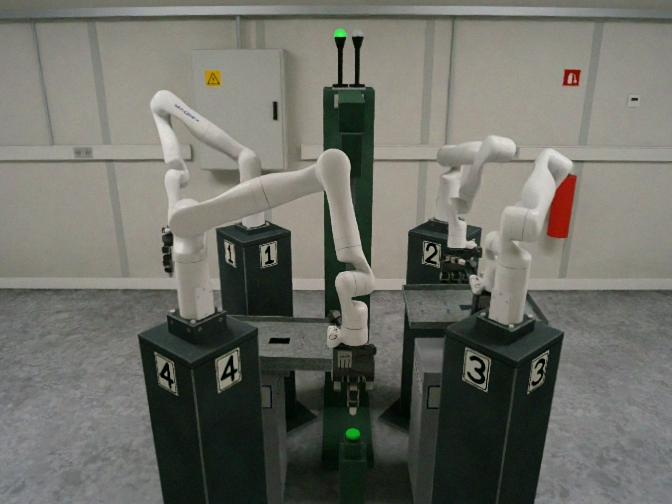

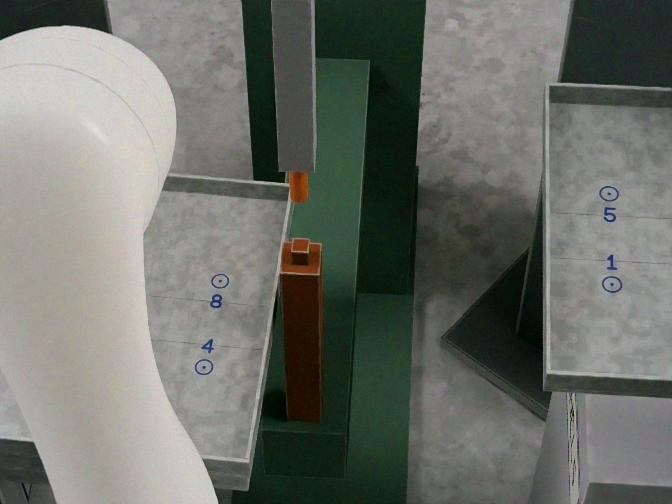

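>>> zoom_image(
  camera="cam_front",
  region=[380, 220, 580, 370],
)

>>> zoom_image(
  camera="cam_tips",
  region=[520, 60, 672, 420],
)

Scaled by 2.520.

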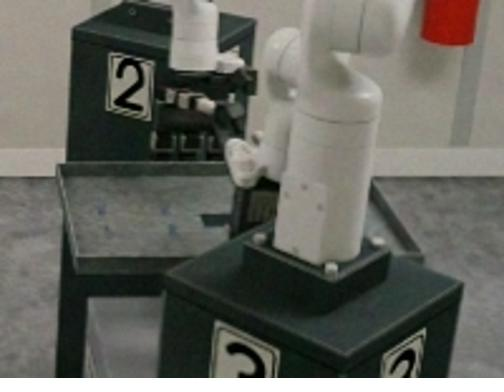

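Scaled by 1.400.

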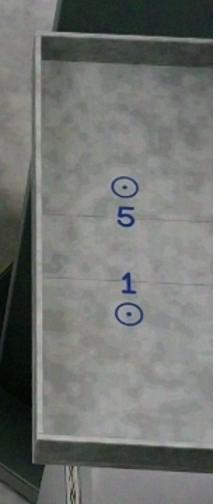

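>>> move(
  arm2={"target":[0.422,0.0875,0.828,0.1045,0.9945,0,0],"speed":0.08},
  arm3={"target":[0.512,-0.0823,0.828,0,0,0.9945,0.1045],"speed":0.08},
  arm4={"target":[0.023,-0.40,0.93,0,0,1,0],"speed":0.25,"joints":{"hand_index_mcp":0.914,"hand_middle_mcp":0.914,"hand_ring_mcp":0.914,"hand_index_pip":0.95,"hand_middle_pip":0.95,"hand_ring_pip":0.95,"hand_index_dip":0.696,"hand_middle_dip":0.696,"hand_ring_dip":0.696,"hand_speed":-0.6,"hand_current_limit":0.4}},
  cameras=["cam_front","cam_tips","cam_east"],
)

>>> zoom_image(
  camera="cam_tips",
  region=[520, 60, 672, 420],
)

Scene clock: 897.60 s.
Joint torques (N m): arm1=[-0.68 -17.17 -4.68 -2.2 0.21 -0.37 0.02] | arm2=[-1.6 -24.53 0.86 -4.38 -0.47 -5.52 -0.04] | arm3=[-2.38 -20.86 -8.01 -0.63 4.41 2.26 0.83] | arm4=[0.17 -19.7 3.48 -2.09 -0.28 -0.04 0.08]
Motor temperatures (°C): arm1=[35 39 32 33 39 46 44] | arm2=[31 36 32 33 41 42 40] | arm3=[36 42 29 31 38 47 40] | arm4=[35 37 34 32 36 48 42]
Flange force (N): arm1=[0.7 -5.3 5.3] | arm2=[-6.3 -14.6 -2.1] | arm3=[-2.7 -9.2 0.0] | arm4=[-0.3 0.5 -0.6]
move: arm2 done; arm3 done; arm4 done
Joint velocities: within noise
arm1: as last shown
arm1.index_mcp_current_ma: -13
arm1.index_abd_current_ma: 10
arm1.index_pip_current_ma: 11
arm1.index_dip_current_ma: 2
arm1.middle_mcp_current_ma: 2
arm1.middle_abd_current_ma: 7
arm1.middle_pip_current_ma: -1
arm1.middle_dip_current_ma: 3
arm1.ring_mcp_current_ma: 3
arm1.ring_abd_current_ma: 7
arm1.ring_pip_current_ma: 9
arm1.ring_dip_current_ma: 9
arm1.thumb_cmc_current_ma: -9
arm1.thumb_axl_current_ma: 1
arm1.thumb_mcp_current_ma: -1
arm1.thumb_ipl_current_ma: 7
arm2.joint_positions: joint1_rad=+0.652 joint2_rad=+1.599 joint3_rad=+0.163 joint4_rad=+2.173 joint5_rad=+0.157 joint6_rad=-0.839 joint7_rad=-0.408 hand_index_mcp=+0.977 hand_index_abd=-0.001 hand_index_pip=+0.567 hand_index_dip=-0.913 hand_middle_mcp=+0.965 hand_middle_abd=+0.000 hand_middle_pip=+0.566 hand_middle_dip=-0.915 hand_ring_mcp=+0.954 hand_ring_abd=-0.002 hand_ring_pip=+0.564 hand_ring_dip=-0.915 hand_thumb_cmc=-0.803 hand_thumb_axl=+0.677 hand_thumb_mcp=+0.222 hand_thumb_ipl=+0.168 hand_current_limit=+0.400 hand_speed=-0.600
arm2.joint_status: not commanded
arm2.hand_state: blocked,goal,goal,goal,blocked,goal,goal,goal,blocked,goal,goal,goal,goal,goal,goal,goal
arm2.index_mcp_current_ma: 276
arm2.index_abd_current_ma: -6
arm2.index_pip_current_ma: 35
arm2.index_dip_current_ma: 24
arm2.middle_mcp_current_ma: 239
arm2.middle_abd_current_ma: -2
arm2.middle_pip_current_ma: 18
arm2.middle_dip_current_ma: 20
arm2.ring_mcp_current_ma: 177
arm2.ring_abd_current_ma: -5
arm2.ring_pip_current_ma: 22
arm2.ring_dip_current_ma: 24
arm2.thumb_cmc_current_ma: -5
arm2.thumb_axl_current_ma: 6
arm2.thumb_mcp_current_ma: -16
arm2.thumb_ipl_current_ma: -2
arm2.hand_goal_index_mcp: 0.914
arm2.hand_goal_index_abd: 0.000
arm2.hand_goal_index_pip: 0.560
arm2.hand_goal_index_dip: -0.920
arm2.hand_goal_middle_mcp: 0.914
arm2.hand_goal_middle_abd: 0.000
arm2.hand_goal_middle_pip: 0.560
arm2.hand_goal_middle_dip: -0.920
arm2.hand_goal_ring_mcp: 0.914
arm2.hand_goal_ring_abd: 0.000
arm2.hand_goal_ring_pip: 0.560
arm2.hand_goal_ring_dip: -0.920
arm2.hand_goal_thumb_cmc: -0.800
arm2.hand_goal_thumb_axl: 0.678
arm2.hand_goal_thumb_mcp: 0.226
arm2.hand_goal_thumb_ipl: 0.168
arm2.hand: x=+0.4220 y=+0.0875 z=+0.8280 quat_wxyz=(+0.105, +0.995, +0.000, +0.000)
arm2.hand_target: x=+0.4220 y=+0.0875 z=+0.8280 quat_wxyz=(+0.105, +0.995, +0.000, +0.000)
arm2.hand_status: done (0.000 m and 0.0 deg from the pose sent, 0.105 m and 0.0 deg at the start)
arm3.joint_positions: joint1_rad=-0.343 joint2_rad=+1.620 joint3_rad=-0.441 joint4_rad=+2.143 joint5_rad=+2.689 joint6_rad=+0.865 joint7_rad=+4.063 hand_index_mcp=+1.001 hand_index_abd=+0.000 hand_index_pip=+0.568 hand_index_dip=-0.904 hand_middle_mcp=+0.989 hand_middle_abd=+0.006 hand_middle_pip=+0.577 hand_middle_dip=-0.891 hand_ring_mcp=+0.975 hand_ring_abd=+0.012 hand_ring_pip=+0.590 hand_ring_dip=-0.880 hand_thumb_cmc=-0.803 hand_thumb_axl=+0.677 hand_thumb_mcp=+0.212 hand_thumb_ipl=+0.168 hand_current_limit=+0.400 hand_speed=-0.600
arm3.joint_status: not commanded
arm3.hand_state: blocked,goal,goal,goal,blocked,goal,goal,blocked,blocked,goal,blocked,blocked,goal,goal,goal,goal
arm3.index_mcp_current_ma: 8
arm3.index_abd_current_ma: 4
arm3.index_pip_current_ma: 12
arm3.index_dip_current_ma: -13
arm3.middle_mcp_current_ma: 13
arm3.middle_abd_current_ma: -4
arm3.middle_pip_current_ma: 5
arm3.middle_dip_current_ma: -6
arm3.ring_mcp_current_ma: 3
arm3.ring_abd_current_ma: 4
arm3.ring_pip_current_ma: 8
arm3.ring_dip_current_ma: 2
arm3.thumb_cmc_current_ma: 0
arm3.thumb_axl_current_ma: -1
arm3.thumb_mcp_current_ma: -6
arm3.thumb_ipl_current_ma: -6
arm3.hand_goal_index_mcp: 0.914
arm3.hand_goal_index_abd: 0.000
arm3.hand_goal_index_pip: 0.560
arm3.hand_goal_index_dip: -0.920
arm3.hand_goal_middle_mcp: 0.914
arm3.hand_goal_middle_abd: 0.000
arm3.hand_goal_middle_pip: 0.560
arm3.hand_goal_middle_dip: -0.920
arm3.hand_goal_ring_mcp: 0.914
arm3.hand_goal_ring_abd: 0.000
arm3.hand_goal_ring_pip: 0.560
arm3.hand_goal_ring_dip: -0.920
arm3.hand_goal_thumb_cmc: -0.800
arm3.hand_goal_thumb_axl: 0.678
arm3.hand_goal_thumb_mcp: 0.226
arm3.hand_goal_thumb_ipl: 0.168
arm3.hand: x=+0.5120 y=-0.0823 z=+0.8280 quat_wxyz=(+0.000, +0.000, -0.995, -0.104)
arm3.hand_target: x=+0.5120 y=-0.0823 z=+0.8280 quat_wxyz=(+0.000, +0.000, -0.995, -0.104)
arm3.hand_status: done (0.000 m and 0.0 deg from the pose sent, 0.105 m and 0.0 deg at the start)
arm4.joint_positions: joint1_rad=+2.114 joint2_rad=+1.260 joint3_rad=+0.468 joint4_rad=+1.754 joint5_rad=-1.246 joint6_rad=+0.473 joint7_rad=+2.566 hand_index_mcp=+0.902 hand_index_abd=-0.008 hand_index_pip=+0.939 hand_index_dip=+0.694 hand_middle_mcp=+0.899 hand_middle_abd=+0.007 hand_middle_pip=+0.937 hand_middle_dip=+0.700 hand_ring_mcp=+0.904 hand_ring_abd=+0.007 hand_ring_pip=+0.939 hand_ring_dip=+0.689 hand_thumb_cmc=-0.804 hand_thumb_axl=+0.677 hand_thumb_mcp=+0.219 hand_thumb_ipl=+0.168 hand_current_limit=+0.400 hand_speed=-0.600
arm4.joint_status: all done
arm4.hand_state: goal,goal,goal,goal,goal,goal,goal,goal,goal,goal,goal,goal,goal,goal,goal,goal
arm4.index_mcp_current_ma: 2
arm4.index_abd_current_ma: 3
arm4.index_pip_current_ma: -4
arm4.index_dip_current_ma: 5
arm4.middle_mcp_current_ma: -14
arm4.middle_abd_current_ma: 3
arm4.middle_pip_current_ma: -7
arm4.middle_dip_current_ma: -9
arm4.ring_mcp_current_ma: -14
arm4.ring_abd_current_ma: 11
arm4.ring_pip_current_ma: 1
arm4.ring_dip_current_ma: 4
arm4.thumb_cmc_current_ma: 7
arm4.thumb_axl_current_ma: 5
arm4.thumb_mcp_current_ma: -1
arm4.thumb_ipl_current_ma: -3
arm4.hand_goal_index_mcp: 0.914
arm4.hand_goal_index_abd: 0.000
arm4.hand_goal_index_pip: 0.950
arm4.hand_goal_index_dip: 0.696
arm4.hand_goal_middle_mcp: 0.914
arm4.hand_goal_middle_abd: 0.000
arm4.hand_goal_middle_pip: 0.950
arm4.hand_goal_middle_dip: 0.696
arm4.hand_goal_ring_mcp: 0.914
arm4.hand_goal_ring_abd: 0.000
arm4.hand_goal_ring_pip: 0.950
arm4.hand_goal_ring_dip: 0.696
arm4.hand_goal_thumb_cmc: -0.800
arm4.hand_goal_thumb_axl: 0.678
arm4.hand_goal_thumb_mcp: 0.226
arm4.hand_goal_thumb_ipl: 0.168
arm4.hand: x=+0.0230 y=-0.4000 z=+0.9301 quat_wxyz=(+0.000, +0.000, +1.000, +0.000)
arm4.hand_target: x=+0.0230 y=-0.4000 z=+0.9300 quat_wxyz=(+0.000, +0.000, +1.000, +0.000)
arm4.hand_status: done (0.000 m and 0.0 deg from the pose sent, 0.103 m and 0.0 deg at the start)
pictures: cam_east, cam_front, cam_tips

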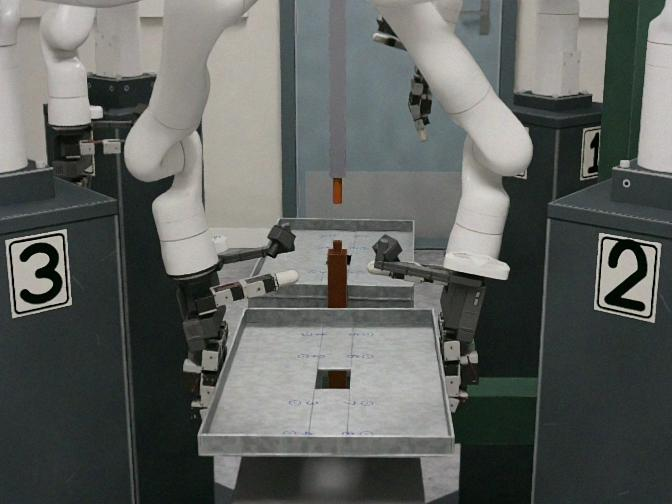

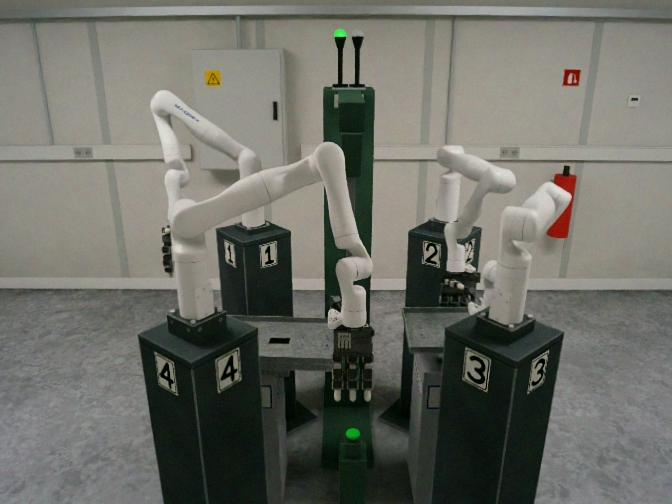

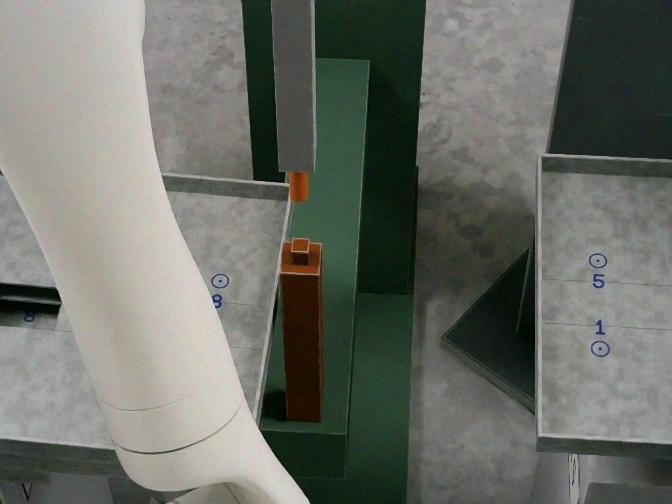

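Scaled by 1.400.

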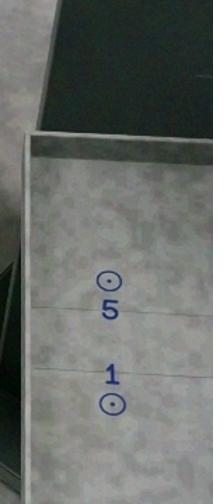

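>>> zoom_image(
  camera="cam_front",
  region=[390, 280, 520, 370],
)

Scaled by 3.877.

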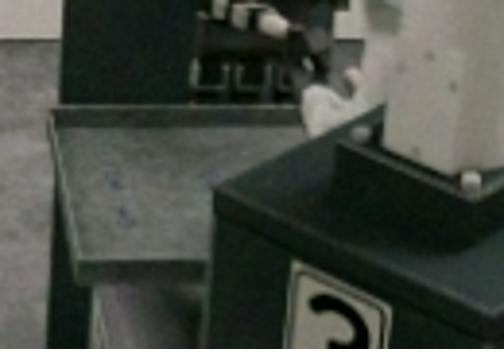

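>>> move(
  arm2={"joints":{"hand_index_dip":0.696,"hand_middle_dip":0.696,"hand_ring_dip":0.696}},
  arm3={"joints":{"hand_index_dip":0.696,"hand_middle_dip":0.696,"hand_ring_dip":0.696}},
  cameras=["cam_tips","cam_front","cam_east"],
)

>>> zoom_image(
  camera="cam_tips",
  region=[520, 60, 672, 420],
)

Scene clock: 900.90 s.
Joint torques (N m): arm1=[-0.68 -17.13 -4.7 -2.22 0.15 -0.37 0.02] | arm2=[0.13 -15.08 0.81 3.81 -0.18 -0.7 -0.27] | arm3=[0.27 -14.47 -1.34 4.75 0.57 0.49 0.22] | arm4=[0.17 -19.7 3.49 -2.2 -0.32 -0.06 0.04]
Motor temperatures (°C): arm1=[35 39 32 33 39 46 44] | arm2=[31 36 32 33 41 42 40] | arm3=[36 41 29 31 38 47 40] | arm4=[35 37 34 32 36 48 42]
Flange force (N): arm1=[0.7 -5.4 5.2] | arm2=[-1.4 0.1 -1.8] | arm3=[2.7 4.4 0.0] | arm4=[0.0 0.4 -0.7]
move: arm2 done; arm3 done
Joint velocities: within noise
arm1, arm4: as last shown
arm1.index_mcp_current_ma: -4
arm1.index_abd_current_ma: 8
arm1.index_pip_current_ma: 12
arm1.index_dip_current_ma: 3
arm1.middle_mcp_current_ma: 6
arm1.middle_abd_current_ma: 4
arm1.middle_pip_current_ma: -2
arm1.middle_dip_current_ma: -7
arm1.ring_abd_current_ma: 16
arm1.ring_pip_current_ma: 12
arm1.ring_dip_current_ma: 12
arm1.thumb_cmc_current_ma: 1
arm1.thumb_mcp_current_ma: -5
arm1.thumb_ipl_current_ma: -2
arm2.joint_positions: joint1_rad=+0.652 joint2_rad=+1.599 joint3_rad=+0.163 joint4_rad=+2.173 joint5_rad=+0.157 joint6_rad=-0.839 joint7_rad=-0.408 hand_index_mcp=+0.915 hand_index_abd=+0.002 hand_index_pip=+0.561 hand_index_dip=+0.694 hand_middle_mcp=+0.913 hand_middle_abd=+0.004 hand_middle_pip=+0.560 hand_middle_dip=+0.698 hand_ring_mcp=+0.915 hand_ring_abd=+0.005 hand_ring_pip=+0.561 hand_ring_dip=+0.692 hand_thumb_cmc=-0.803 hand_thumb_axl=+0.677 hand_thumb_mcp=+0.222 hand_thumb_ipl=+0.168 hand_current_limit=+0.400 hand_speed=-0.600
arm2.joint_status: all done
arm2.hand_state: goal,goal,goal,goal,goal,goal,goal,goal,goal,goal,goal,goal,goal,goal,goal,goal
arm2.index_mcp_current_ma: 3
arm2.index_abd_current_ma: -4
arm2.index_pip_current_ma: 12
arm2.index_dip_current_ma: -10
arm2.middle_mcp_current_ma: 1
arm2.middle_abd_current_ma: 5
arm2.middle_pip_current_ma: -3
arm2.middle_dip_current_ma: 0
arm2.ring_mcp_current_ma: 5
arm2.ring_abd_current_ma: 15
arm2.ring_pip_current_ma: 15
arm2.ring_dip_current_ma: -17
arm2.thumb_cmc_current_ma: -11
arm2.thumb_axl_current_ma: 9
arm2.thumb_mcp_current_ma: -13
arm2.thumb_ipl_current_ma: -5
arm2.hand_goal_index_mcp: 0.914
arm2.hand_goal_index_abd: 0.000
arm2.hand_goal_index_pip: 0.560
arm2.hand_goal_index_dip: 0.696
arm2.hand_goal_middle_mcp: 0.914
arm2.hand_goal_middle_abd: 0.000
arm2.hand_goal_middle_pip: 0.560
arm2.hand_goal_middle_dip: 0.696
arm2.hand_goal_ring_mcp: 0.914
arm2.hand_goal_ring_abd: 0.000
arm2.hand_goal_ring_pip: 0.560
arm2.hand_goal_ring_dip: 0.696
arm2.hand_goal_thumb_cmc: -0.800
arm2.hand_goal_thumb_axl: 0.678
arm2.hand_goal_thumb_mcp: 0.226
arm2.hand_goal_thumb_ipl: 0.168
arm2.hand: x=+0.4220 y=+0.0875 z=+0.8280 quat_wxyz=(+0.105, +0.995, +0.000, +0.000)
arm2.hand_target: x=+0.4220 y=+0.0875 z=+0.8280 quat_wxyz=(+0.104, +0.995, +0.000, +0.000)
arm2.hand_status: not commanded
arm3.joint_positions: joint1_rad=-0.343 joint2_rad=+1.620 joint3_rad=-0.441 joint4_rad=+2.143 joint5_rad=+2.689 joint6_rad=+0.865 joint7_rad=+4.063 hand_index_mcp=+0.919 hand_index_abd=+0.002 hand_index_pip=+0.568 hand_index_dip=+0.692 hand_middle_mcp=+0.923 hand_middle_abd=+0.005 hand_middle_pip=+0.575 hand_middle_dip=+0.698 hand_ring_mcp=+0.929 hand_ring_abd=+0.014 hand_ring_pip=+0.582 hand_ring_dip=+0.700 hand_thumb_cmc=-0.803 hand_thumb_axl=+0.677 hand_thumb_mcp=+0.212 hand_thumb_ipl=+0.168 hand_current_limit=+0.400 hand_speed=-0.600
arm3.joint_status: all done
arm3.hand_state: goal,goal,goal,goal,goal,goal,goal,goal,goal,goal,blocked,goal,goal,goal,goal,goal
arm3.index_mcp_current_ma: 0
arm3.index_abd_current_ma: 12
arm3.index_pip_current_ma: 2
arm3.index_dip_current_ma: -7
arm3.middle_mcp_current_ma: 6
arm3.middle_abd_current_ma: -1
arm3.middle_pip_current_ma: 9
arm3.middle_dip_current_ma: -2
arm3.ring_mcp_current_ma: -3
arm3.ring_abd_current_ma: 0
arm3.ring_pip_current_ma: 0
arm3.ring_dip_current_ma: -3
arm3.thumb_cmc_current_ma: -1
arm3.thumb_axl_current_ma: -7
arm3.thumb_mcp_current_ma: -8
arm3.thumb_ipl_current_ma: -4
arm3.hand_goal_index_mcp: 0.914
arm3.hand_goal_index_abd: 0.000
arm3.hand_goal_index_pip: 0.560
arm3.hand_goal_index_dip: 0.696
arm3.hand_goal_middle_mcp: 0.914
arm3.hand_goal_middle_abd: 0.000
arm3.hand_goal_middle_pip: 0.560
arm3.hand_goal_middle_dip: 0.696
arm3.hand_goal_ring_mcp: 0.914
arm3.hand_goal_ring_abd: 0.000
arm3.hand_goal_ring_pip: 0.560
arm3.hand_goal_ring_dip: 0.696
arm3.hand_goal_thumb_cmc: -0.800
arm3.hand_goal_thumb_axl: 0.678
arm3.hand_goal_thumb_mcp: 0.226
arm3.hand_goal_thumb_ipl: 0.168
arm3.hand: x=+0.5120 y=-0.0823 z=+0.8280 quat_wxyz=(+0.000, +0.000, -0.995, -0.105)
arm3.hand_target: x=+0.5120 y=-0.0823 z=+0.8280 quat_wxyz=(+0.000, +0.000, -0.995, -0.105)
arm3.hand_status: not commanded
arm4.index_mcp_current_ma: 0
arm4.index_abd_current_ma: -11
arm4.index_pip_current_ma: -10
arm4.index_dip_current_ma: -1
arm4.middle_mcp_current_ma: -18
arm4.middle_abd_current_ma: 5
arm4.middle_pip_current_ma: -15
arm4.middle_dip_current_ma: -14
arm4.ring_mcp_current_ma: 0
arm4.ring_abd_current_ma: 9
arm4.ring_pip_current_ma: -20
arm4.ring_dip_current_ma: -7
arm4.thumb_cmc_current_ma: 15
arm4.thumb_axl_current_ma: -7
arm4.thumb_mcp_current_ma: 1
arm4.thumb_ipl_current_ma: -8
arm4.hand: x=+0.0230 y=-0.4000 z=+0.9300 quat_wxyz=(+0.000, +0.000, +1.000, +0.000)
pictures: cam_east, cam_front, cam_tips

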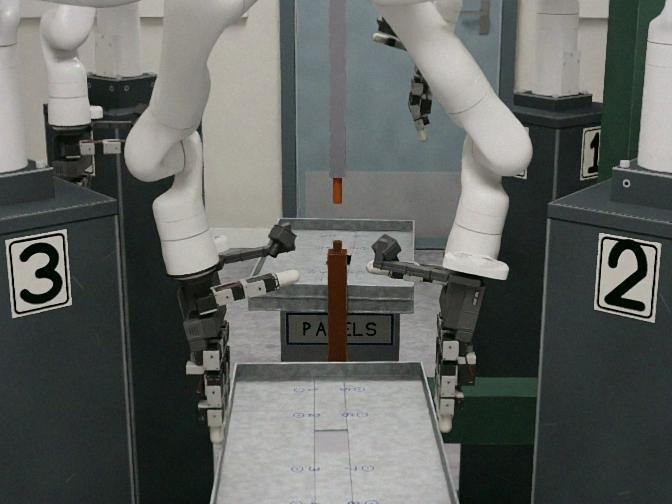

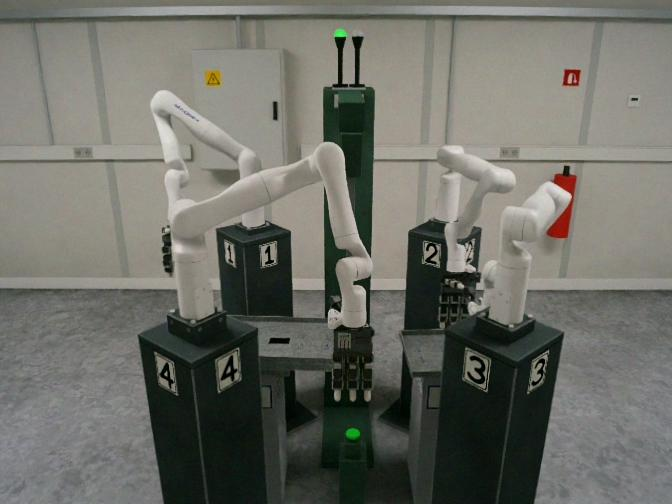

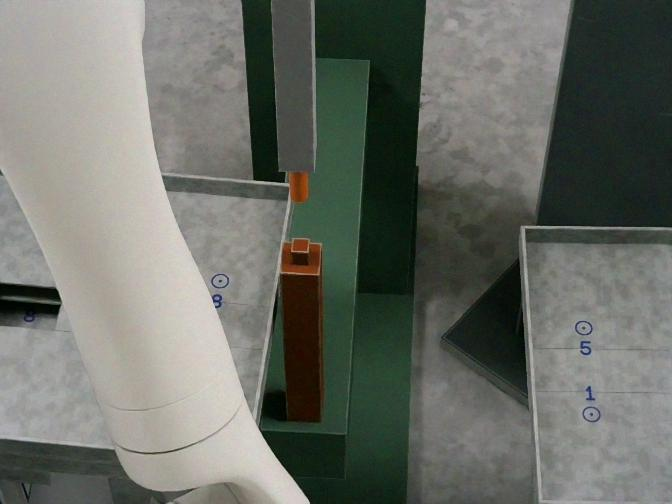

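Scaled by 1.400.

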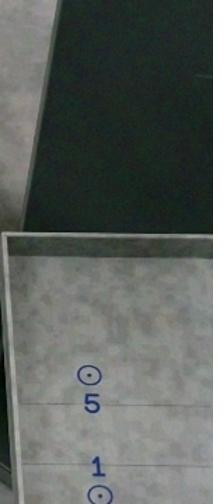

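>>> zoom_image(
  camera="cam_east",
  region=[160, 330, 500, 504],
)

>>> zoom_image(
  camera="cam_front",
  region=[390, 280, 560, 400],
)

Scaled by 1.482.

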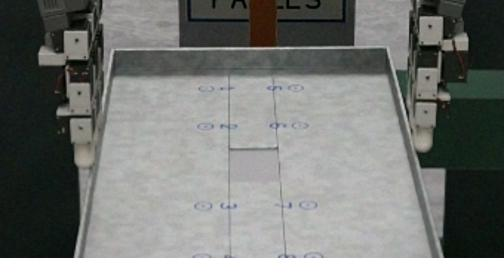

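Scaled by 2.965.

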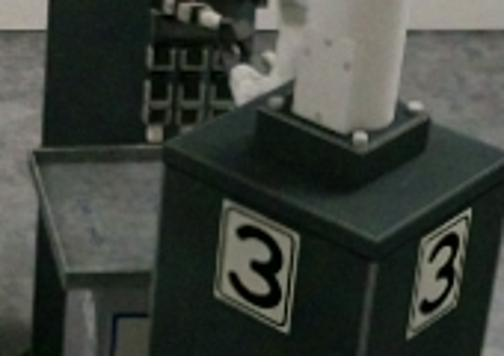

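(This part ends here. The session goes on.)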